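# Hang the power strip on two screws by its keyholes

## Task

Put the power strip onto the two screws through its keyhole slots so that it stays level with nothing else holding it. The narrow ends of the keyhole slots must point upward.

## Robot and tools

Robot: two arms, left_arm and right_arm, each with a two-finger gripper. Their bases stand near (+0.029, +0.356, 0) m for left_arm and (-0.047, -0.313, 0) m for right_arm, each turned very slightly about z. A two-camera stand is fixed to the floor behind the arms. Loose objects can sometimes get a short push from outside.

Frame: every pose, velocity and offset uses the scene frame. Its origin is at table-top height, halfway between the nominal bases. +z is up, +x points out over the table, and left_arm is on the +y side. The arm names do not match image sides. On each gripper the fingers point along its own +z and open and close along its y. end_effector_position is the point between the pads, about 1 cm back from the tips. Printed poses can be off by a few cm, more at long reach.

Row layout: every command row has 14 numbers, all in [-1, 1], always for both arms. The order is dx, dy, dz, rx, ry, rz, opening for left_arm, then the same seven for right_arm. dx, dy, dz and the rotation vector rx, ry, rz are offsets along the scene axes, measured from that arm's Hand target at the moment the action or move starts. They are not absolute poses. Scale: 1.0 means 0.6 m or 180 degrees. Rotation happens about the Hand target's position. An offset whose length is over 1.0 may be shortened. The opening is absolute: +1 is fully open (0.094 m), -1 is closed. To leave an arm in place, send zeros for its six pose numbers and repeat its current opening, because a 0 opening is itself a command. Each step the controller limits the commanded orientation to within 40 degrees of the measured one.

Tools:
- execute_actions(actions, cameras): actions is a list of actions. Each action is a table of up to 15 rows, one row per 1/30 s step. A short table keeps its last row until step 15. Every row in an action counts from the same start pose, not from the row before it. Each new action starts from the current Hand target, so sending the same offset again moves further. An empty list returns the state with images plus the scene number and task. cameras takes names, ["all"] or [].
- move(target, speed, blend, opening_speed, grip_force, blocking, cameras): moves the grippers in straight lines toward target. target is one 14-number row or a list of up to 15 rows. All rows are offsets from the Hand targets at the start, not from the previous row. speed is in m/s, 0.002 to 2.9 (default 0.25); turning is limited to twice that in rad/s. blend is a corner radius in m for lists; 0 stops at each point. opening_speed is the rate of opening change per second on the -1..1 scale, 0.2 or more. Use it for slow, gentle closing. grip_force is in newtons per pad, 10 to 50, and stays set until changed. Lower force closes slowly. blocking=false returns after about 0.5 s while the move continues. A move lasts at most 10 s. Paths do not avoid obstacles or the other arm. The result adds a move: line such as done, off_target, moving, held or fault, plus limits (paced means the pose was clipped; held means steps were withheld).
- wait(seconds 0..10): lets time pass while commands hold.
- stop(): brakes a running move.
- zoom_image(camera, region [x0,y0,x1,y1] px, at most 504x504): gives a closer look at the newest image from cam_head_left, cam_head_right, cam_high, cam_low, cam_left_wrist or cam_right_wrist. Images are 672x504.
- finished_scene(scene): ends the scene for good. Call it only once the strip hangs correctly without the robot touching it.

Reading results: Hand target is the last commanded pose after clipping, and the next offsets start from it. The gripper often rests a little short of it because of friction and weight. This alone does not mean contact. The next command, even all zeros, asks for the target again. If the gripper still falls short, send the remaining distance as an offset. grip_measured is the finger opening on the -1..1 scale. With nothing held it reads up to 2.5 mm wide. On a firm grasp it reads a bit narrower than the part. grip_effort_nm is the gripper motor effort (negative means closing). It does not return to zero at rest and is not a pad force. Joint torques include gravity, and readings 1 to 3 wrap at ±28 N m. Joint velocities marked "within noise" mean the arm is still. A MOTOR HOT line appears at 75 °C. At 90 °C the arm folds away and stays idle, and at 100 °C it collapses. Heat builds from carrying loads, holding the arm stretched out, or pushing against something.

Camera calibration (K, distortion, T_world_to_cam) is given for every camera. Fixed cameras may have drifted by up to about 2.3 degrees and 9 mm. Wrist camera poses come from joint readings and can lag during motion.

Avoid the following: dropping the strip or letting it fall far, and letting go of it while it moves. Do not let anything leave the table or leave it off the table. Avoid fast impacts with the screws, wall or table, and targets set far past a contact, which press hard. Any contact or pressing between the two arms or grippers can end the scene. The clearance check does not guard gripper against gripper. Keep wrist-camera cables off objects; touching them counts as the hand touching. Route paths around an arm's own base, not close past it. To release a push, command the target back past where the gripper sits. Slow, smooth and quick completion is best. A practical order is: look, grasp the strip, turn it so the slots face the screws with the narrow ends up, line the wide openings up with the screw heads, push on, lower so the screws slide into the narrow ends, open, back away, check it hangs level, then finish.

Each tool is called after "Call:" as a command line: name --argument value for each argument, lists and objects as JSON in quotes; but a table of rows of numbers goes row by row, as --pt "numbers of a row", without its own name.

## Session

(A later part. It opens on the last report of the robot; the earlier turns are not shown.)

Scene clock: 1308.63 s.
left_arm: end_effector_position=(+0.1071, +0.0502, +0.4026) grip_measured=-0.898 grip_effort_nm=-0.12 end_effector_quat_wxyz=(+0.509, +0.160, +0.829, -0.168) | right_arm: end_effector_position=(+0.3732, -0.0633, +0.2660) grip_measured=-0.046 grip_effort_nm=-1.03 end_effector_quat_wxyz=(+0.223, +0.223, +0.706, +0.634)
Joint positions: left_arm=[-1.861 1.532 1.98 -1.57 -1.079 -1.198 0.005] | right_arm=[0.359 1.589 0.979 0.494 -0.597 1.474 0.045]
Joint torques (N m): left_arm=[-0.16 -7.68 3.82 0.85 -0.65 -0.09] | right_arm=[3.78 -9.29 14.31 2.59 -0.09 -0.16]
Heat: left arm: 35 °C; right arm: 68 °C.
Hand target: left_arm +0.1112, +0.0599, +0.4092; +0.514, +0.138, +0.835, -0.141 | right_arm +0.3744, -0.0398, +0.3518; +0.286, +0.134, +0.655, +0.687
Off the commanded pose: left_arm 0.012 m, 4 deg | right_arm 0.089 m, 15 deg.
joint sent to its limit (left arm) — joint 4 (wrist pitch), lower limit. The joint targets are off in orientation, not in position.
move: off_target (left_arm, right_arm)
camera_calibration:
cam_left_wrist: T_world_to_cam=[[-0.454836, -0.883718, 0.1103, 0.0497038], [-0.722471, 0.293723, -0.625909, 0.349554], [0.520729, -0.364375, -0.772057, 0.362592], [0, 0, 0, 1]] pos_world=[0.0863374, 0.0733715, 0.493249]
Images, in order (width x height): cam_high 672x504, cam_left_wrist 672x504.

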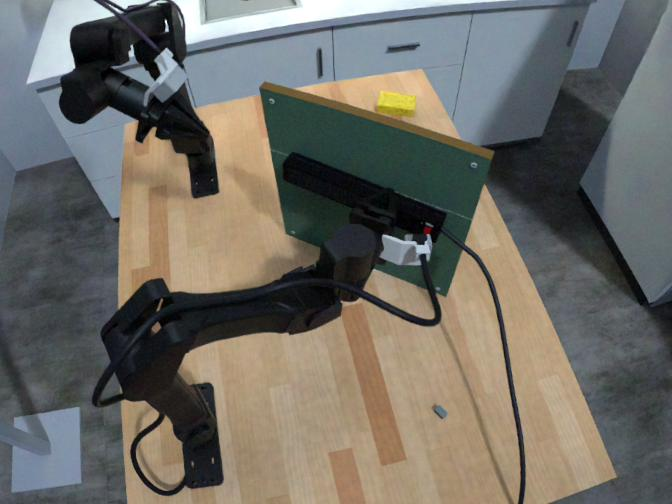

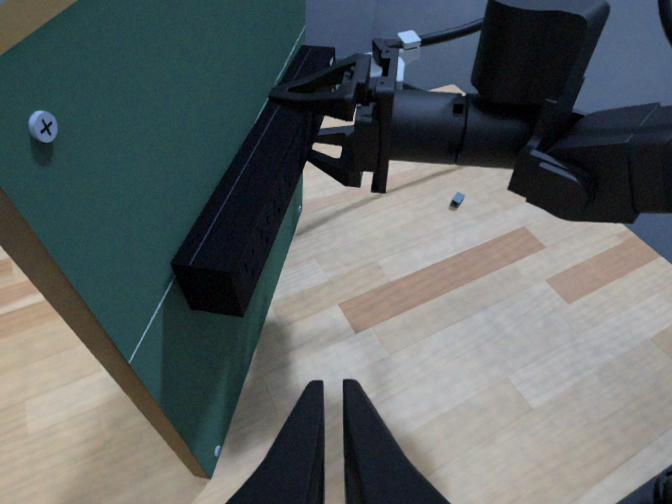

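Call:
move --pt "0 0 0 0 0 0 -0.9 -0.03 -0.04 -0.02 0 0 0 -0.3" --pt "0 0 0 0 0 0 -0.9 -0.026 -0.034 -0.07 0 0 0 -0.3" --speed 0.08 --cameras '["cam_left_wrist","cam_high"]'

Call:
zoom_image --camera "cam_left_wrist" --region '[150, 10, 400, 350]'

Call:
zoom_image --camera "cam_high" --region '[260, 130, 500, 300]'

Scene clock: 1324.37 s.
left_arm: end_effector_position=(+0.1071, +0.0502, +0.4026) grip_measured=-0.898 grip_effort_nm=-0.12 end_effector_quat_wxyz=(+0.509, +0.160, +0.829, -0.168) | right_arm: end_effector_position=(+0.3680, -0.0712, +0.2776) grip_measured=-0.046 grip_effort_nm=-1.03 end_effector_quat_wxyz=(+0.256, +0.200, +0.682, +0.655)
Joint positions: left_arm=[-1.861 1.532 1.98 -1.57 -1.079 -1.198 0.005] | right_arm=[0.345 1.57 0.912 0.645 -0.601 1.477 0.045]
Joint torques (N m): left_arm=[-0.17 -7.65 3.79 0.85 -0.64 -0.08] | right_arm=[1.36 -6.84 7.28 2.65 -0.35 -0.26]
Heat: left arm: 35 °C; right arm: 69 °C.
Hand target: left_arm +0.1112, +0.0599, +0.4092; +0.514, +0.138, +0.835, -0.141 | right_arm +0.3588, -0.0602, +0.3098; +0.286, +0.134, +0.655, +0.687
Off the commanded pose: left_arm 0.012 m, 4 deg | right_arm 0.035 m, 10 deg.
joint sent to its limit (left arm) — joint 4 (wrist pitch), lower limit. The joint targets are off in orientation, not in position.
move: off_target (left_arm, right_arm)
camera_calibration:
cam_left_wrist: T_world_to_cam=[[-0.454836, -0.883718, 0.1103, 0.0497038], [-0.722471, 0.293723, -0.625909, 0.349554], [0.520729, -0.364375, -0.772057, 0.362592], [0, 0, 0, 1]] pos_world=[0.0863374, 0.0733715, 0.493249]
Images, in order (width x height): cam_high 672x504, cam_left_wrist 672x504.

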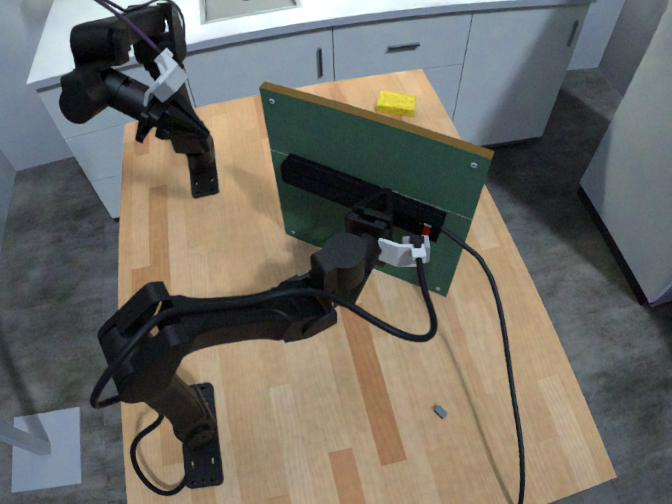

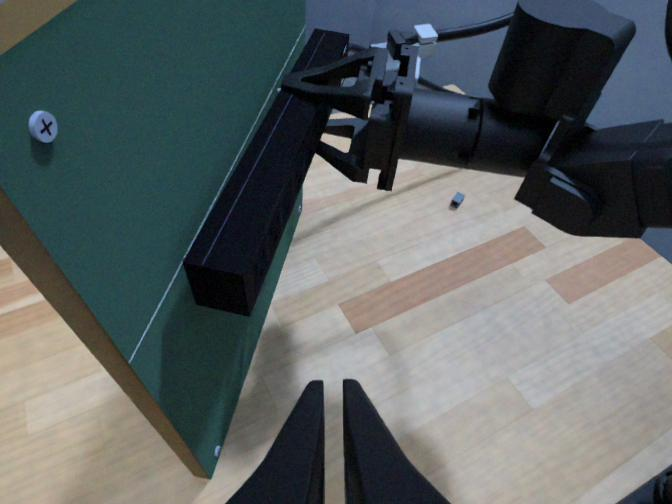

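Scaled by 1.482.

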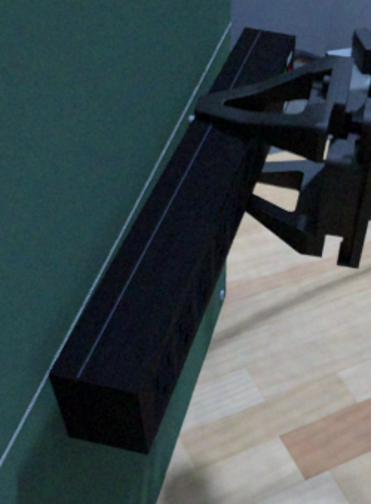

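Scaled by 2.100.

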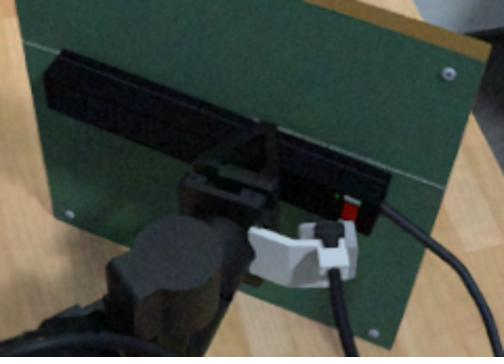

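Call:
move --target '[0,0,0,0,0,0,-0.9,0.016,0.014,-0.003,0,0,0.005,-0.3]' --speed 0.05 --cameras '["cam_left_wrist","cam_high"]'

Call:
zoom_image --camera "cam_left_wrist" --region '[150, 10, 400, 350]'

Call:
zoom_image --camera "cam_high" --region '[260, 130, 500, 300]'

Scene clock: 1334.60 s.
left_arm: end_effector_position=(+0.1071, +0.0502, +0.4026) grip_measured=-0.898 grip_effort_nm=-0.12 end_effector_quat_wxyz=(+0.509, +0.160, +0.829, -0.168) | right_arm: end_effector_position=(+0.3734, -0.0670, +0.2606) grip_measured=-0.046 grip_effort_nm=-1.03 end_effector_quat_wxyz=(+0.245, +0.205, +0.689, +0.651)
Joint positions: left_arm=[-1.861 1.532 1.98 -1.57 -1.079 -1.198 0.005] | right_arm=[0.349 1.617 0.912 0.666 -0.605 1.478 0.045]
Joint torques (N m): left_arm=[-0.13 -7.64 3.77 0.85 -0.65 -0.08] | right_arm=[1.81 -7.24 9.83 2.53 -0.49 -0.25]
Heat: left arm: 35 °C; right arm: 68 °C.
Hand target: left_arm +0.1112, +0.0599, +0.4092; +0.514, +0.138, +0.835, -0.141 | right_arm +0.3684, -0.0518, +0.3080; +0.281, +0.129, +0.656, +0.689
Off the commanded pose: left_arm 0.012 m, 4 deg | right_arm 0.050 m, 11 deg.
joint sent to its limit (left arm) — joint 4 (wrist pitch), lower limit. The joint targets are off in orientation, not in position.
move: off_target (left_arm, right_arm)
camera_calibration:
cam_left_wrist: T_world_to_cam=[[-0.454836, -0.883718, 0.1103, 0.0497038], [-0.722471, 0.293723, -0.625909, 0.349554], [0.520729, -0.364375, -0.772057, 0.362592], [0, 0, 0, 1]] pos_world=[0.0863374, 0.0733715, 0.493249]
Images, in order (width x height): cam_high 672x504, cam_left_wrist 672x504.

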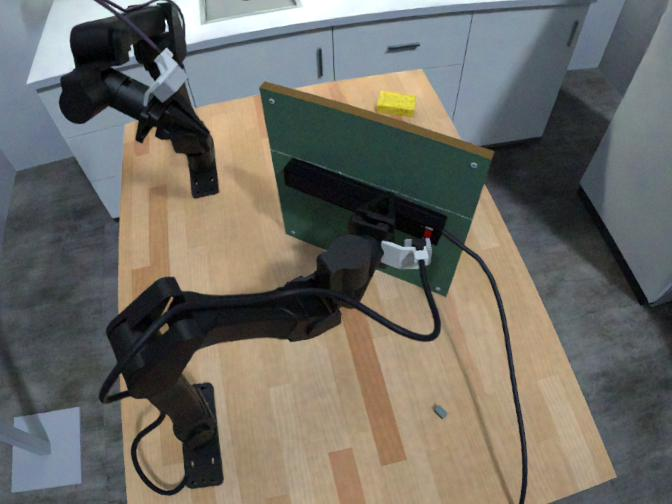

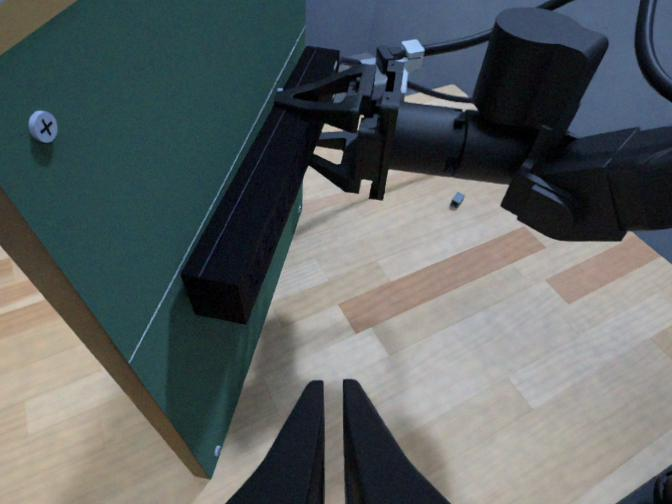

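Scaled by 1.482.

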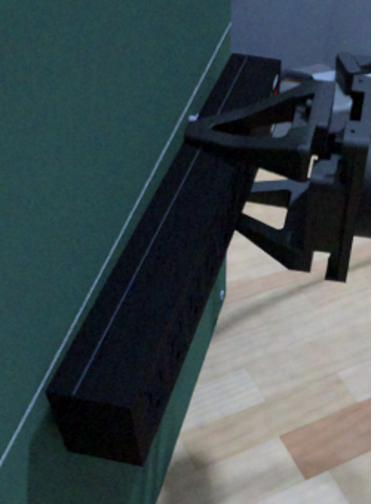

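Scaled by 2.100.

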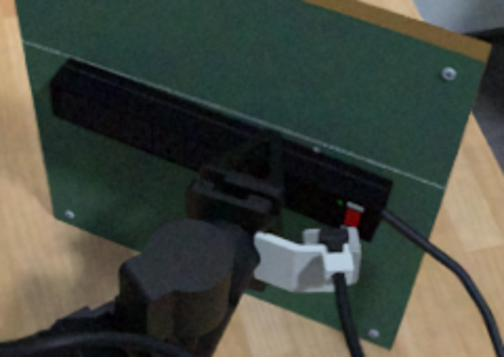

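Call:
move --pt "0 0 0 0 0 0 -0.9 -0.016 -0.016 0.11 0 0 0 -0.3" --pt "0 0 0 0 0 0 -0.9 -0.012 -0.014 0.023 0 0 0 -0.3" --pt "0 0 0 0 0 0 -0.9 0.003 0.002 0.02 0 0 0 -0.3" --speed 0.08 --cameras '["cam_left_wrist","cam_high"]'

Call:
zoom_image --camera "cam_left_wrist" --region '[150, 10, 400, 350]'

Call:
zoom_image --camera "cam_high" --region '[260, 130, 500, 300]'

Scene clock: 1344.77 s.
left_arm: end_effector_position=(+0.1071, +0.0502, +0.4026) grip_measured=-0.898 grip_effort_nm=-0.12 end_effector_quat_wxyz=(+0.509, +0.160, +0.829, -0.168) | right_arm: end_effector_position=(+0.3747, -0.0646, +0.2748) grip_measured=-0.046 grip_effort_nm=-1.02 end_effector_quat_wxyz=(+0.241, +0.201, +0.688, +0.654)
Joint positions: left_arm=[-1.861 1.532 1.98 -1.57 -1.079 -1.198 0.005] | right_arm=[0.349 1.607 0.958 0.614 -0.618 1.483 0.045]
Joint torques (N m): left_arm=[-0.14 -7.68 3.81 0.85 -0.65 -0.08] | right_arm=[2.1 -7.24 9.63 2.57 -0.31 -0.28]
Heat: left arm: 35 °C; right arm: 68 °C.
Hand target: left_arm +0.1112, +0.0599, +0.4092; +0.514, +0.138, +0.835, -0.141 | right_arm +0.3701, -0.0505, +0.3199; +0.280, +0.129, +0.656, +0.689
Off the commanded pose: left_arm 0.012 m, 4 deg | right_arm 0.048 m, 11 deg.
joint sent to its limit (left arm) — joint 4 (wrist pitch), lower limit. The joint targets are off in orientation, not in position.
move: off_target (left_arm, right_arm)
camera_calibration:
cam_left_wrist: T_world_to_cam=[[-0.454836, -0.883718, 0.1103, 0.0497038], [-0.722471, 0.293723, -0.625909, 0.349554], [0.520729, -0.364375, -0.772057, 0.362592], [0, 0, 0, 1]] pos_world=[0.0863374, 0.0733715, 0.493249]
Images, in order (width x height): cam_high 672x504, cam_left_wrist 672x504.

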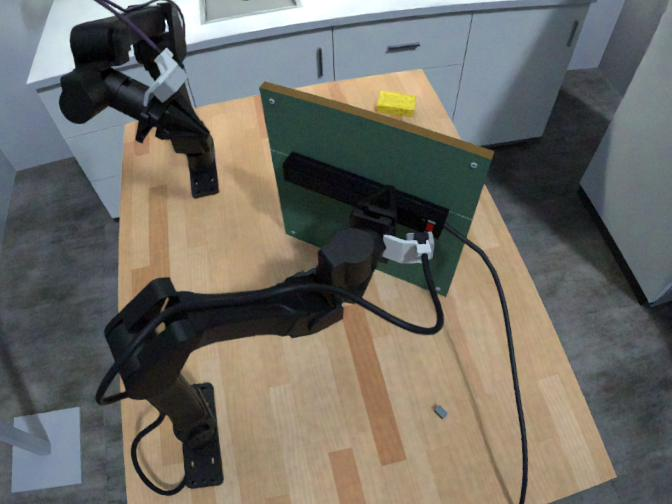

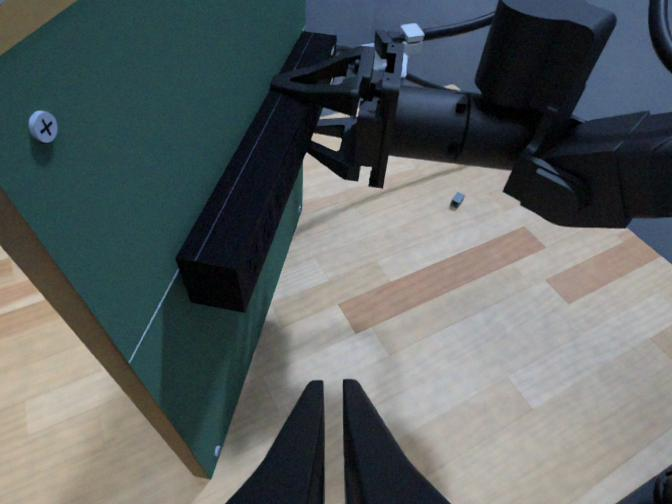

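Scaled by 1.482.

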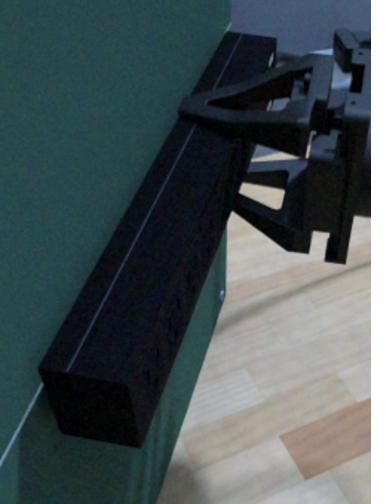

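Scaled by 2.100.

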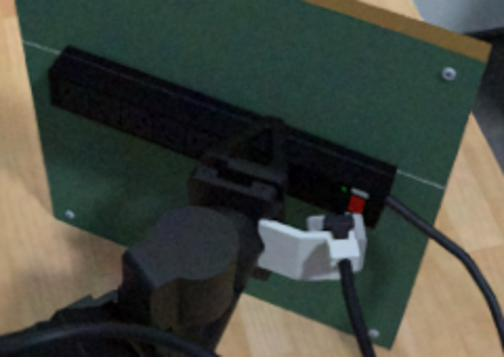

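Call:
move --target '[0,0,0,0,0,0,-0.9,0.015,0.03,0.012,0,0,0.003,-0.3]' --speed 0.05 --cameras '["cam_left_wrist","cam_high"]'

Call:
zoom_image --camera "cam_left_wrist" --region '[150, 10, 400, 350]'

Call:
zoom_image --camera "cam_high" --region '[260, 130, 500, 300]'

Scene clock: 1352.90 s.
left_arm: end_effector_position=(+0.1071, +0.0502, +0.4026) grip_measured=-0.898 grip_effort_nm=-0.12 end_effector_quat_wxyz=(+0.509, +0.160, +0.829, -0.168) | right_arm: end_effector_position=(+0.3751, -0.0641, +0.2743) grip_measured=-0.046 grip_effort_nm=-1.03 end_effector_quat_wxyz=(+0.240, +0.202, +0.688, +0.654)
Joint positions: left_arm=[-1.861 1.532 1.98 -1.57 -1.079 -1.198 0.005] | right_arm=[0.35 1.608 0.96 0.613 -0.617 1.483 0.045]
Joint velocities: left_arm=[0.007 0.012 0.002 0.154 -0.037 -0.066 -0.001] | right_arm=[within noise]
Joint torques (N m): left_arm=[-0.1 -7.66 3.81 0.85 -0.64 -0.08] | right_arm=[5.14 -4.94 14.2 2.36 -0.08 -0.25]
Heat: left arm: 35 °C; right arm: 70 °C.
Hand target: left_arm +0.1112, +0.0599, +0.4092; +0.514, +0.138, +0.835, -0.141 | right_arm +0.3791, -0.0326, +0.3271; +0.277, +0.126, +0.656, +0.690
Off the commanded pose: left_arm 0.012 m, 4 deg | right_arm 0.062 m, 11 deg.
joint sent to its limit (left arm) — joint 4 (wrist pitch), lower limit. The joint targets are off in orientation, not in position.
move: off_target (left_arm, right_arm)
camera_calibration:
cam_left_wrist: T_world_to_cam=[[-0.454836, -0.883718, 0.1103, 0.0497038], [-0.722471, 0.293723, -0.625909, 0.349554], [0.520729, -0.364375, -0.772057, 0.362592], [0, 0, 0, 1]] pos_world=[0.0863374, 0.0733715, 0.493249]
Images, in order (width x height): cam_high 672x504, cam_left_wrist 672x504.

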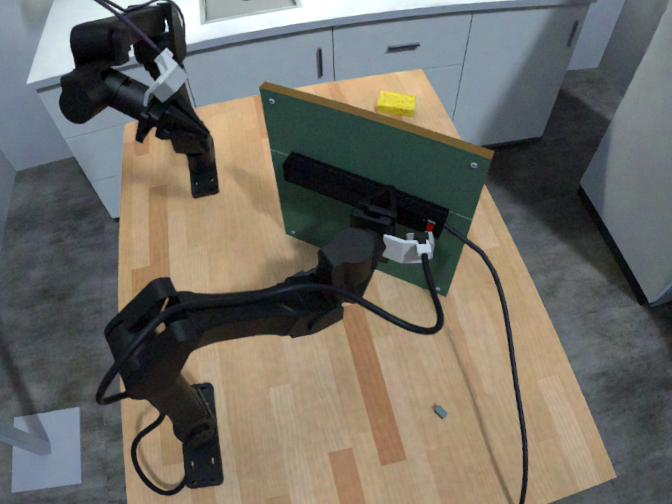

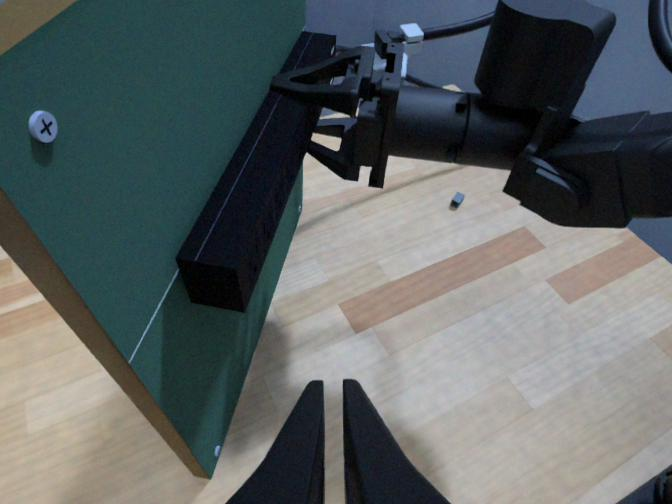

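Scaled by 1.482.

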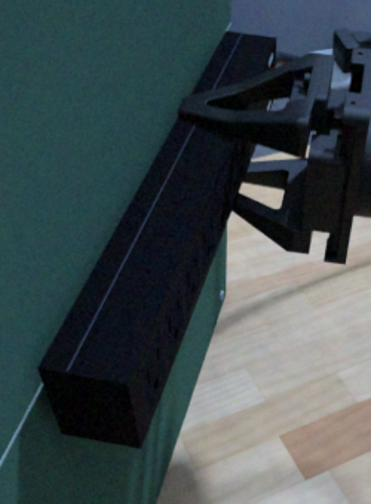

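Scaled by 2.100.

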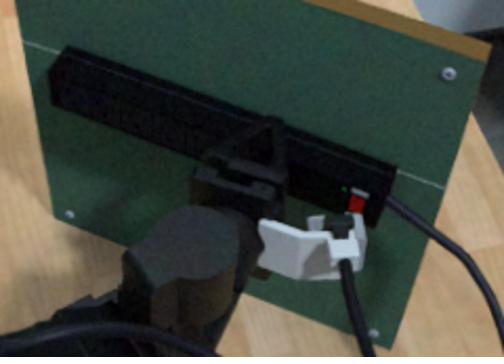

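Call:
move --target '[0,0,0,0,0,0,-0.9,0,0,0.03,0,0,0,-0.3]' --speed 0.03

Call:
move --target '[0,0,0,0,0,0,-0.9,0,0,0.03,0,0,0,-0.3]' --speed 0.03

Call:
move --target '[0,0,0,0,0,0,-0.9,0,0,-0.08,0,0,0,-0.3]' --speed 0.03

Call:
move --target '[0,0,0,0,0,0,-0.9,0.01,-0.008,0.03,0,0,0,-0.3]' --speed 0.03

Scene clock: 1364.97 s.
left_arm: end_effector_position=(+0.1071, +0.0502, +0.4026) grip_measured=-0.898 grip_effort_nm=-0.12 end_effector_quat_wxyz=(+0.509, +0.160, +0.829, -0.168) | right_arm: end_effector_position=(+0.3754, -0.0637, +0.2745) grip_measured=-0.048 grip_effort_nm=-1.02 end_effector_quat_wxyz=(+0.232, +0.207, +0.698, +0.644)
Joint positions: left_arm=[-1.861 1.532 1.98 -1.57 -1.079 -1.198 0.005] | right_arm=[0.35 1.599 0.988 0.536 -0.619 1.47 0.045]
Joint torques (N m): left_arm=[-0.12 -7.62 3.78 0.84 -0.65 -0.1] | right_arm=[4.86 -6.78 15.12 2.45 -0.08 -0.1]
Heat: left arm: 35 °C; right arm: 71 °C.
Hand target: left_arm +0.1112, +0.0599, +0.4092; +0.514, +0.138, +0.835, -0.141 | right_arm +0.3792, -0.0326, +0.3452; +0.277, +0.126, +0.656, +0.690
Off the commanded pose: left_arm 0.012 m, 4 deg | right_arm 0.077 m, 13 deg.
joint sent to its limit (left arm) — joint 4 (wrist pitch), lower limit. The joint targets are off in orientation, not in position.
move: off_target (left_arm, right_arm)

Scene clock: 1366.33 s.
left_arm: end_effector_position=(+0.1071, +0.0502, +0.4026) grip_measured=-0.898 grip_effort_nm=-0.12 end_effector_quat_wxyz=(+0.509, +0.160, +0.829, -0.168) | right_arm: end_effector_position=(+0.3756, -0.0638, +0.2769) grip_measured=-0.048 grip_effort_nm=-1.02 end_effector_quat_wxyz=(+0.214, +0.223, +0.709, +0.633)
Joint positions: left_arm=[-1.861 1.532 1.98 -1.57 -1.079 -1.198 0.005] | right_arm=[0.349 1.586 1.034 0.422 -0.62 1.473 0.045]
Joint torques (N m): left_arm=[-0.18 -7.65 3.81 0.85 -0.64 -0.1] | right_arm=[4.42 -8.01 14.94 2.86 -0.13 -0.12]
Heat: left arm: 35 °C; right arm: 71 °C.
Hand target: left_arm +0.1112, +0.0599, +0.4092; +0.514, +0.138, +0.835, -0.141 | right_arm +0.3792, -0.0326, +0.3633; +0.277, +0.126, +0.656, +0.690
Off the commanded pose: left_arm 0.012 m, 4 deg | right_arm 0.092 m, 16 deg.
joint sent to its limit (left arm) — joint 4 (wrist pitch), lower limit. The joint targets are off in orientation, not in position.
move: off_target (left_arm, right_arm)

Scene clock: 1368.47 s.
left_arm: end_effector_position=(+0.1071, +0.0502, +0.4026) grip_measured=-0.898 grip_effort_nm=-0.12 end_effector_quat_wxyz=(+0.509, +0.160, +0.829, -0.168) | right_arm: end_effector_position=(+0.3758, -0.0635, +0.2770) grip_measured=-0.048 grip_effort_nm=-1.02 end_effector_quat_wxyz=(+0.221, +0.217, +0.698, +0.645)
Joint positions: left_arm=[-1.861 1.532 1.98 -1.57 -1.079 -1.198 0.005] | right_arm=[0.349 1.596 1.004 0.507 -0.622 1.492 0.045]
Joint torques (N m): left_arm=[-0.14 -7.66 3.79 0.85 -0.64 -0.09] | right_arm=[5.24 -3.66 9.57 3.3 -0.03 -0.46]
Heat: left arm: 35 °C; right arm: 72 °C.
Hand target: left_arm +0.1112, +0.0599, +0.4092; +0.514, +0.138, +0.835, -0.141 | right_arm +0.3791, -0.0325, +0.3152; +0.277, +0.126, +0.656, +0.690
Off the commanded pose: left_arm 0.012 m, 4 deg | right_arm 0.049 m, 14 deg.
joint sent to its limit (left arm) — joint 4 (wrist pitch), lower limit. The joint targets are off in orientation, not in position.
move: off_target (left_arm, right_arm)

Scene clock: 1369.47 s.
left_arm: end_effector_position=(+0.1071, +0.0502, +0.4026) grip_measured=-0.898 grip_effort_nm=-0.12 end_effector_quat_wxyz=(+0.509, +0.160, +0.829, -0.168) | right_arm: end_effector_position=(+0.3754, -0.0638, +0.2768) grip_measured=-0.048 grip_effort_nm=-1.02 end_effector_quat_wxyz=(+0.220, +0.217, +0.698, +0.646)
Joint positions: left_arm=[-1.861 1.532 1.98 -1.57 -1.079 -1.198 0.005] | right_arm=[0.348 1.596 1.001 0.511 -0.626 1.494 0.045]
Joint torques (N m): left_arm=[-0.17 -7.64 3.78 0.85 -0.64 -0.09] | right_arm=[3.64 -4.48 13.53 2.9 -0.1 -0.4]
Heat: left arm: 35 °C; right arm: 72 °C.
Hand target: left_arm +0.1112, +0.0599, +0.4092; +0.514, +0.138, +0.835, -0.141 | right_arm +0.3851, -0.0373, +0.3332; +0.277, +0.126, +0.656, +0.690
Off the commanded pose: left_arm 0.012 m, 4 deg | right_arm 0.063 m, 14 deg.
joint sent to its limit (left arm) — joint 4 (wrist pitch), lower limit. The joint targets are off in orientation, not in position.
move: off_target (left_arm, right_arm)

Call:
move --pt "0 0 0 0 0 0 -0.9 -0.015 0 0.04 -0.01 0.008 0 -0.3" --pt "0 0 0 0 0 0 -0.9 -0.012 0 -0.07 -0.01 0.008 0 -0.3" --pt "0 0 0 0 0 0 -0.9 -0.002 -0.012 0.04 -0.01 0.008 0 -0.3" --pt "0 0 0 0 0 0 -0.9 0 -0.012 -0.07 -0.01 0.008 0 -0.3" --pt "0 0 0 0 0 0 -0.9 -0.028 0.01 0.04 -0.01 0.008 0 -0.3" --pt "0 0 0 0 0 0 -0.9 -0.028 0.01 -0.07 -0.01 0.008 0 -0.3" --pt "0 0 0 0 0 0 -0.9 -0.02 0.002 0 -0.01 0.008 0 -0.3" --speed 0.1 --blend 0.004 --cameras '["cam_left_wrist","cam_high"]'

Call:
zoom_image --camera "cam_left_wrist" --region '[150, 10, 400, 350]'

Call:
zoom_image --camera "cam_high" --region '[260, 130, 500, 300]'

Scene clock: 1399.57 s.
left_arm: end_effector_position=(+0.1071, +0.0502, +0.4026) grip_measured=-0.898 grip_effort_nm=-0.12 end_effector_quat_wxyz=(+0.509, +0.160, +0.829, -0.168) | right_arm: end_effector_position=(+0.3743, -0.0628, +0.2751) grip_measured=-0.054 grip_effort_nm=-1.02 end_effector_quat_wxyz=(+0.226, +0.211, +0.699, +0.644)
Joint positions: left_arm=[-1.861 1.532 1.98 -1.57 -1.079 -1.198 0.005] | right_arm=[0.352 1.595 0.992 0.521 -0.621 1.478 0.044]
Joint torques (N m): left_arm=[-0.12 -7.66 3.77 0.84 -0.65 -0.08] | right_arm=[4.6 -7.25 13.33 2.17 -0.12 -0.41]
Heat: left arm: 35 °C; right arm: 72 °C.
Hand target: left_arm +0.1112, +0.0599, +0.4092; +0.514, +0.138, +0.835, -0.141 | right_arm +0.3731, -0.0361, +0.3332; +0.271, +0.131, +0.670, +0.678
Off the commanded pose: left_arm 0.012 m, 4 deg | right_arm 0.064 m, 12 deg.
joint sent to its limit (left arm) — joint 4 (wrist pitch), lower limit. The joint targets are off in orientation, not in position.
move: off_target (left_arm, right_arm)
camera_calibration:
cam_left_wrist: T_world_to_cam=[[-0.454836, -0.883718, 0.1103, 0.0497038], [-0.722471, 0.293723, -0.625909, 0.349554], [0.520729, -0.364375, -0.772057, 0.362592], [0, 0, 0, 1]] pos_world=[0.0863374, 0.0733715, 0.493249]
Images, in order (width x height): cam_high 672x504, cam_left_wrist 672x504.

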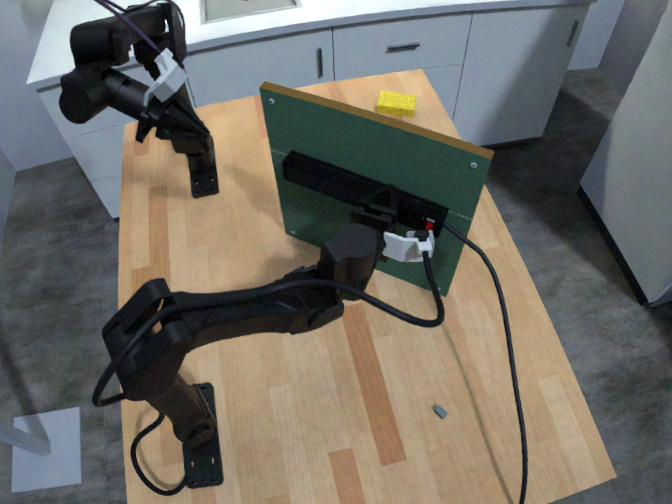

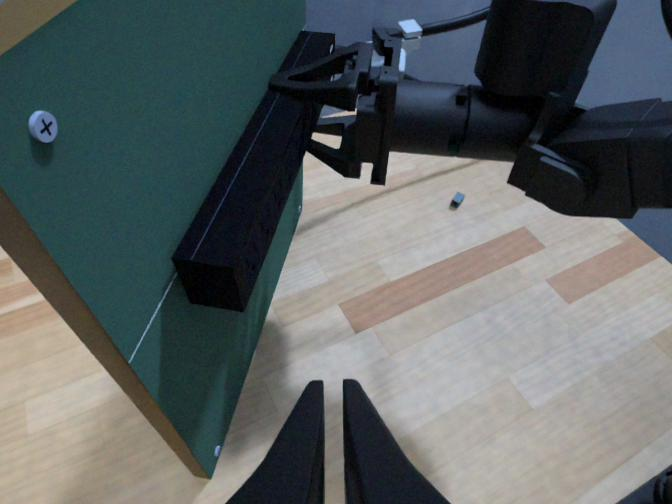

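Scaled by 1.482.

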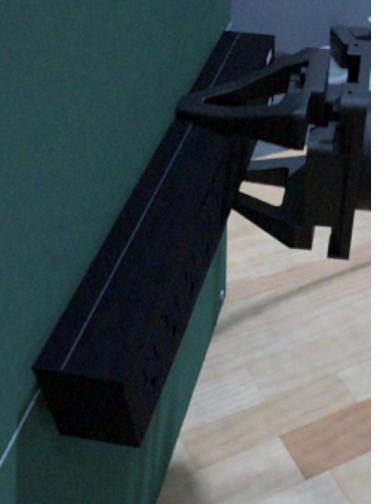

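Scaled by 2.100.

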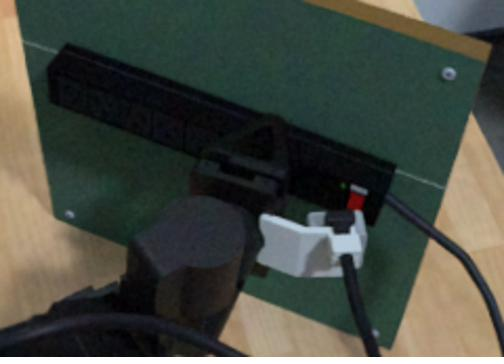

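Call:
move --pt "0 0 0 0 0 0 -0.9 -0.03 -0.05 0.02 0 0 0.006 -0.3" --pt "0 0 0 0 0 0 -0.9 -0.02 -0.04 -0.01 0 0 0.006 -0.3" --pt "0 0 0 0 0 0 -0.9 -0.003 -0.018 -0.01 0 0 0.006 -0.3" --speed 0.1

Call:
move --pt "0 0 0 0 0 0 -0.9 0 0 -0.07 0 0 0 -0.3" --pt "0 0 0 0 0 0 -0.9 0 0 0.05 0 0 0 -0.3" --pt "0 0 0 0 0 0 -0.9 0 0 -0.07 0 0 0 -0.3" --speed 0.06

Call:
move --pt "0 0 0 0 0 0 -0.9 0 0 0.05 0 0 0 -0.3" --pt "0 0 0 0 0 0 -0.9 0 0 0.12 0 0 0 -0.3" --speed 0.06

Scene clock: 1429.03 s.
left_arm: end_effector_position=(+0.1071, +0.0502, +0.4026) grip_measured=-0.898 grip_effort_nm=-0.12 end_effector_quat_wxyz=(+0.509, +0.160, +0.829, -0.168) | right_arm: end_effector_position=(+0.3710, -0.0611, +0.2694) grip_measured=-0.055 grip_effort_nm=-1.02 end_effector_quat_wxyz=(+0.213, +0.205, +0.707, +0.643)
Joint positions: left_arm=[-1.861 1.532 1.98 -1.57 -1.079 -1.198 0.005] | right_arm=[0.348 1.6 0.992 0.502 -0.652 1.47 0.044]
Joint torques (N m): left_arm=[-0.14 -7.65 3.75 0.85 -0.65 -0.09] | right_arm=[1.57 -7.65 11.75 2.43 -0.32 -0.39]
Heat: left arm: 35 °C; right arm: 73 °C.
Hand target: left_arm +0.1112, +0.0599, +0.4092; +0.514, +0.138, +0.835, -0.141 | right_arm +0.3714, -0.0470, +0.3271; +0.265, +0.124, +0.672, +0.681
Off the commanded pose: left_arm 0.012 m, 4 deg | right_arm 0.059 m, 13 deg.
joint sent to its limit (left arm) — joint 4 (wrist pitch), lower limit. The joint targets are off in orientation, not in position.
move: off_target (left_arm, right_arm)

Scene clock: 1433.33 s.
left_arm: end_effector_position=(+0.1071, +0.0502, +0.4026) grip_measured=-0.898 grip_effort_nm=-0.12 end_effector_quat_wxyz=(+0.509, +0.160, +0.829, -0.168) | right_arm: end_effector_position=(+0.3747, -0.0573, +0.2708) grip_measured=-0.060 grip_effort_nm=-1.02 end_effector_quat_wxyz=(+0.234, +0.176, +0.685, +0.667)
Joint positions: left_arm=[-1.861 1.532 1.98 -1.57 -1.079 -1.198 0.005] | right_arm=[0.349 1.653 0.958 0.695 -0.667 1.484 0.044]
Joint torques (N m): left_arm=[-0.13 -7.65 3.78 0.85 -0.65 -0.08] | right_arm=[1.73 -6.16 7.17 2.22 -0.12 -0.53]
Heat: left arm: 35 °C; right arm: 73 °C.
Hand target: left_arm +0.1112, +0.0599, +0.4092; +0.514, +0.138, +0.835, -0.141 | right_arm +0.3714, -0.0469, +0.2851; +0.264, +0.124, +0.672, +0.681
Off the commanded pose: left_arm 0.012 m, 4 deg | right_arm 0.018 m, 7 deg.
joint sent to its limit (left arm) — joint 4 (wrist pitch), lower limit. The joint targets are off in orientation, not in position.
move: off_target (left_arm, right_arm)

Scene clock: 1435.37 s.
left_arm: end_effector_position=(+0.1071, +0.0502, +0.4026) grip_measured=-0.898 grip_effort_nm=-0.12 end_effector_quat_wxyz=(+0.509, +0.160, +0.829, -0.168) | right_arm: end_effector_position=(+0.3719, -0.0590, +0.2735) grip_measured=-0.060 grip_effort_nm=-1.02 end_effector_quat_wxyz=(+0.202, +0.203, +0.719, +0.633)
Joint positions: left_arm=[-1.861 1.532 1.98 -1.57 -1.079 -1.198 0.005] | right_arm=[0.347 1.599 1.045 0.406 -0.668 1.445 0.044]
Joint torques (N m): left_arm=[-0.1 -7.66 3.81 0.84 -0.65 -0.09] | right_arm=[1.63 -10.78 13.61 2.36 -0.19 -0.13]
Heat: left arm: 35 °C; right arm: 72 °C.
Hand target: left_arm +0.1112, +0.0599, +0.4092; +0.514, +0.138, +0.835, -0.141 | right_arm +0.3713, -0.0471, +0.3571; +0.265, +0.124, +0.672, +0.681
Off the commanded pose: left_arm 0.012 m, 4 deg | right_arm 0.084 m, 14 deg.
joint sent to its limit (left arm) — joint 4 (wrist pitch), lower limit. The joint targets are off in orientation, not in position.
move: off_target (left_arm, right_arm)

Call:
execute_actions --actions '[]'

Call:
zoom_image --camera "cam_left_wrist" --region '[150, 10, 400, 350]'

Call:
zoom_image --camera "cam_right_wrist" --region '[90, 50, 560, 400]'

Call:
zoom_image --camera "cam_head_left" --region '[240, 220, 390, 345]'

Call:
zoom_image --camera "cam_head_right" --region '[240, 200, 420, 345]'

Scene clock: 1444.87 s.
left_arm: end_effector_position=(+0.1071, +0.0502, +0.4026) grip_measured=-0.898 grip_effort_nm=-0.12 end_effector_quat_wxyz=(+0.509, +0.160, +0.829, -0.168) | right_arm: end_effector_position=(+0.3720, -0.0590, +0.2736) grip_measured=-0.060 grip_effort_nm=-1.03 end_effector_quat_wxyz=(+0.202, +0.203, +0.719, +0.633)
Joint positions: left_arm=[-1.861 1.532 1.98 -1.57 -1.079 -1.198 0.005] | right_arm=[0.347 1.599 1.046 0.406 -0.668 1.445 0.044]
Joint velocities: within noise
Joint torques (N m): left_arm=[-0.13 -7.66 3.78 0.85 -0.65 -0.09] | right_arm=[1.57 -10.71 13.61 2.41 -0.22 -0.04]
Heat: left arm: 35 °C; right arm: 73 °C.
Hand target: left_arm +0.1112, +0.0599, +0.4092; +0.514, +0.138, +0.835, -0.141 | right_arm +0.3714, -0.0470, +0.3573; +0.265, +0.124, +0.672, +0.681
Tool commands: left_gripper/opening=-0.9 right_gripper/opening=-0.3
Off the commanded pose: left_arm 0.012 m, 4 deg | right_arm 0.084 m, 14 deg.
camera_calibration:
cam_left_wrist: T_world_to_cam=[[-0.454836, -0.883718, 0.1103, 0.0497038], [-0.722471, 0.293723, -0.625909, 0.349554], [0.520729, -0.364375, -0.772057, 0.362592], [0, 0, 0, 1]] pos_world=[0.0863374, 0.0733715, 0.493249]
cam_right_wrist: T_world_to_cam=[[-0.0251682, -0.157521, -0.987195, 0.266659], [-0.990722, 0.135857, 0.00358026, 0.414855], [0.133553, 0.978126, -0.159479, 0.146064], [0, 0, 0, 1]] pos_world=[0.39821, -0.157226, 0.285053]

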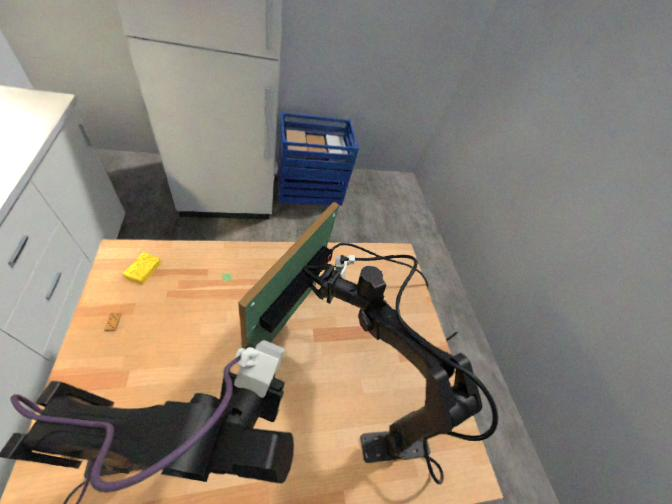

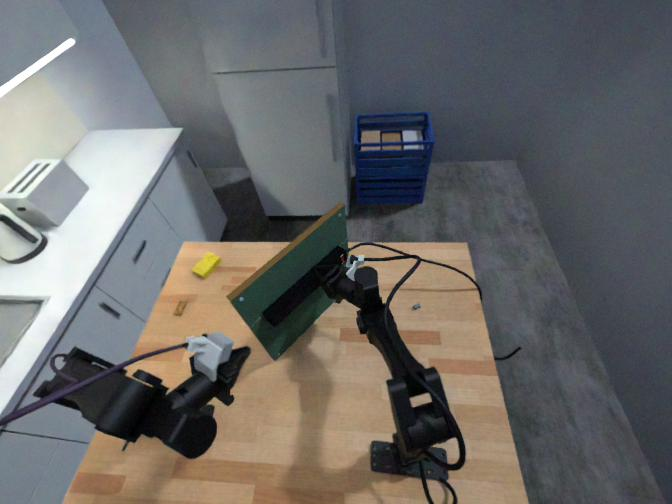

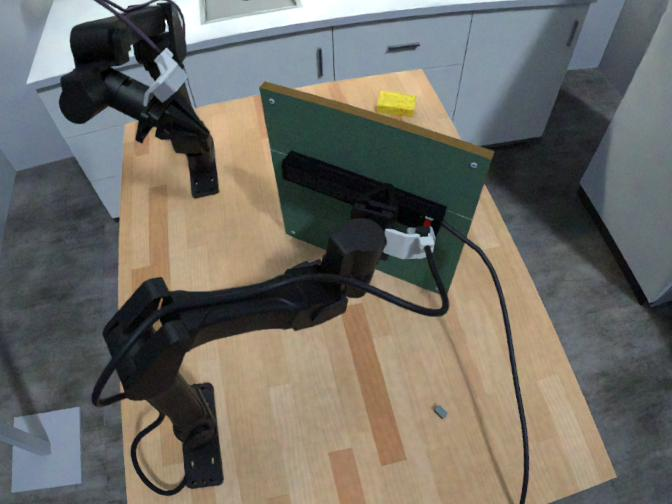

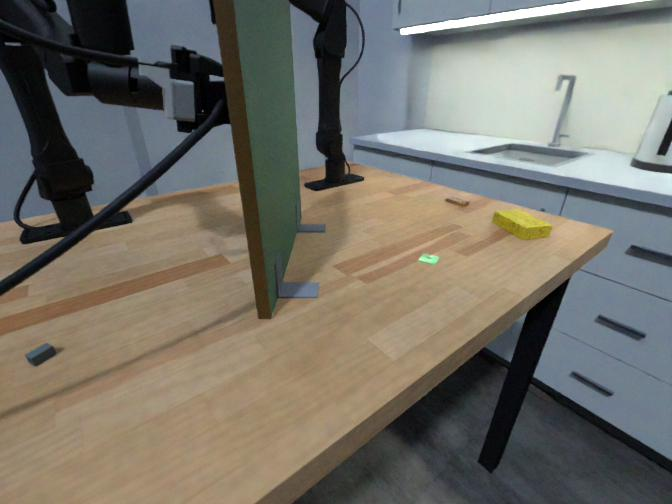

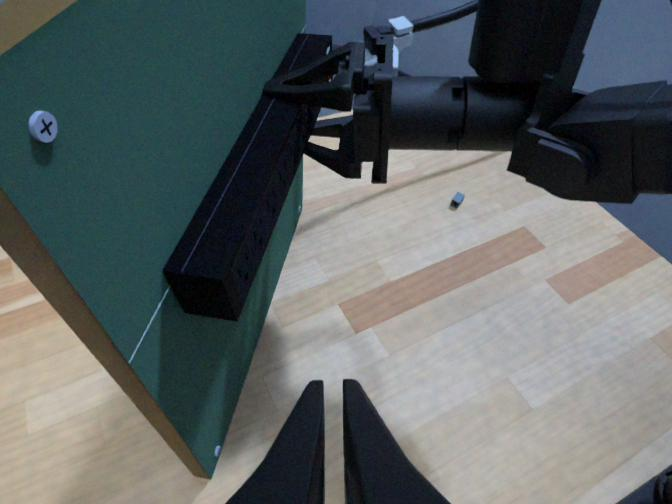

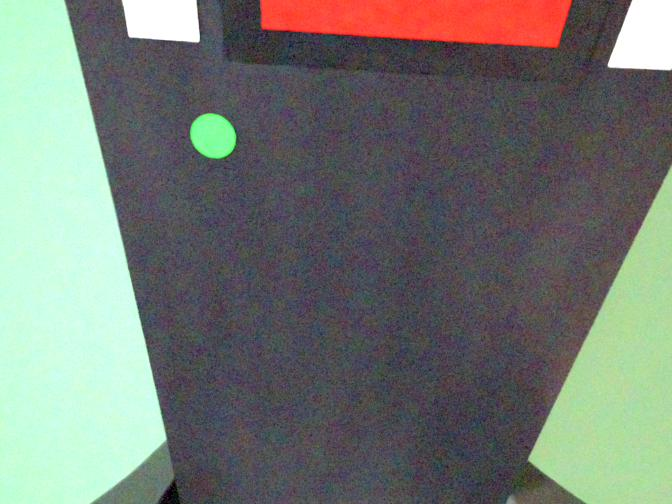

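Scaled by 1.482.

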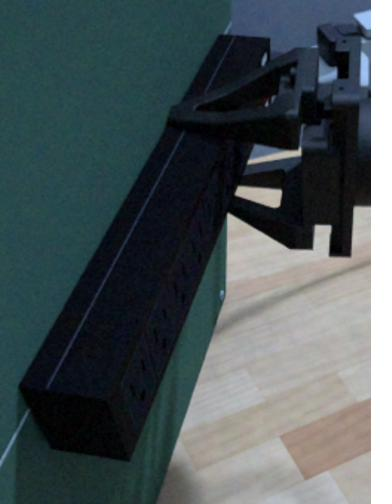

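Scaled by 1.072.

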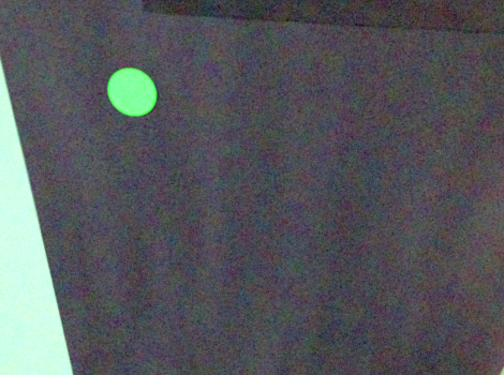

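Scaled by 3.360.

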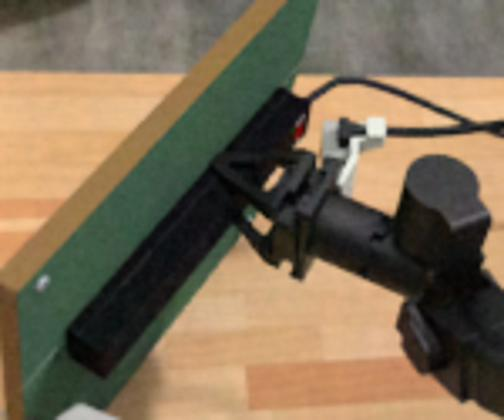

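Scaled by 2.800.

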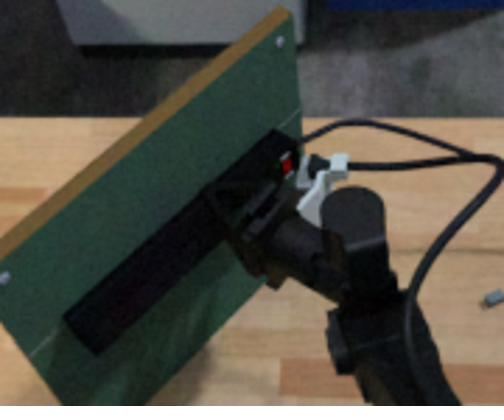

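Call:
move --pt "0 0 0 0 0 0 -0.9 0.01 0.012 -0.05 0 0 0.02 -0.3" --pt "0 0 0 0 0 0 -0.9 0.01 0.012 -0.05 0.02 0.026 0.02 -0.3" --pt "0 0 0 0 0 0 -0.9 0.01 0.012 -0.05 -0.02 -0.026 0.02 -0.3" --pt "0 0 0 0 0 0 -0.9 0.01 0.012 -0.05 0 0 0.02 -0.3" --speed 0.1 --cameras '["cam_left_wrist","cam_high"]'

Call:
zoom_image --camera "cam_left_wrist" --region '[150, 10, 400, 350]'

Call:
zoom_image --camera "cam_high" --region '[260, 130, 500, 300]'

Scene clock: 1462.20 s.
left_arm: end_effector_position=(+0.1071, +0.0502, +0.4026) grip_measured=-0.898 grip_effort_nm=-0.12 end_effector_quat_wxyz=(+0.509, +0.160, +0.829, -0.168) | right_arm: end_effector_position=(+0.3731, -0.0589, +0.2734) grip_measured=-0.065 grip_effort_nm=-1.02 end_effector_quat_wxyz=(+0.190, +0.178, +0.713, +0.651)
Joint positions: left_arm=[-1.861 1.532 1.98 -1.57 -1.079 -1.198 0.005] | right_arm=[0.323 1.636 1.046 0.481 -0.749 1.457 0.044]
Joint torques (N m): left_arm=[-0.13 -7.64 3.82 0.85 -0.65 -0.08] | right_arm=[2.69 -6.8 12.07 2.67 -0.11 -0.15]
Heat: left arm: 35 °C; right arm: 74 °C.
Hand target: left_arm +0.1112, +0.0599, +0.4092; +0.514, +0.138, +0.835, -0.141 | right_arm +0.3774, -0.0398, +0.3272; +0.243, +0.103, +0.675, +0.689
Off the commanded pose: left_arm 0.012 m, 4 deg | right_arm 0.057 m, 12 deg.
joint sent to its limit (left arm) — joint 4 (wrist pitch), lower limit. The joint targets are off in orientation, not in position.
move: off_target (left_arm, right_arm)
camera_calibration:
cam_left_wrist: T_world_to_cam=[[-0.454836, -0.883718, 0.1103, 0.0497038], [-0.722471, 0.293723, -0.625909, 0.349554], [0.520729, -0.364375, -0.772057, 0.362592], [0, 0, 0, 1]] pos_world=[0.0863374, 0.0733715, 0.493249]
Images, in order (width x height): cam_high 672x504, cam_left_wrist 672x504.

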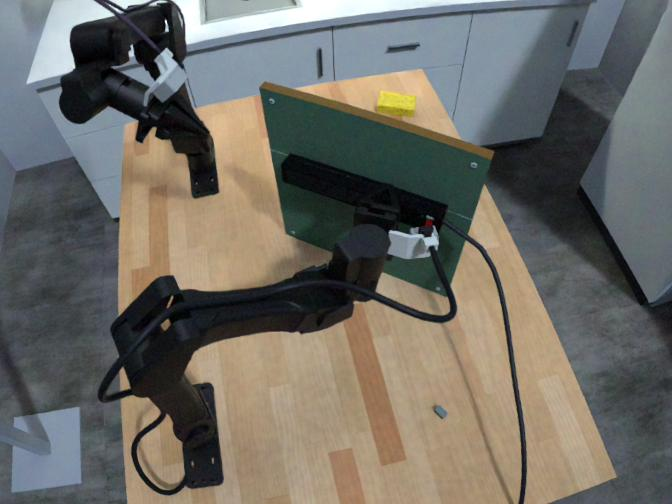

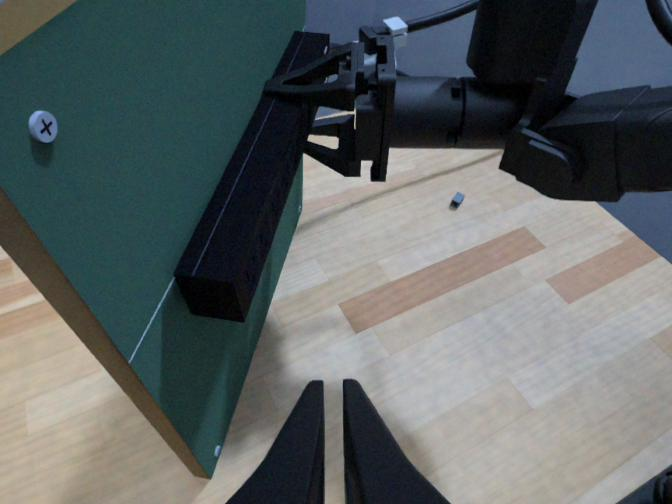

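Scaled by 1.482.

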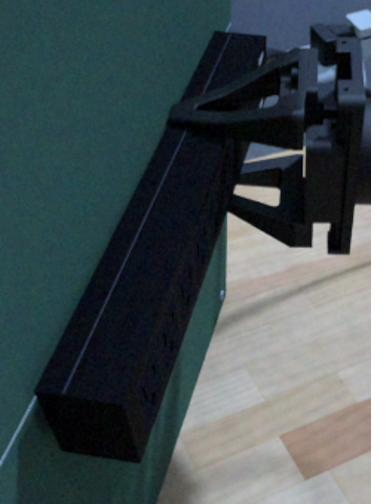

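Scaled by 2.100.

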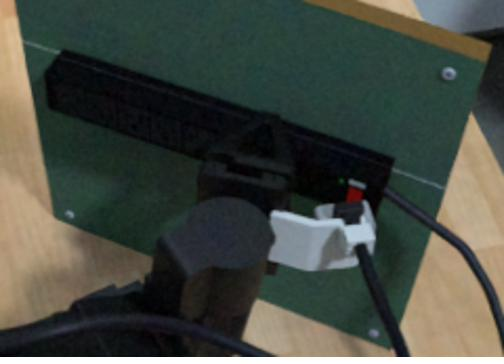

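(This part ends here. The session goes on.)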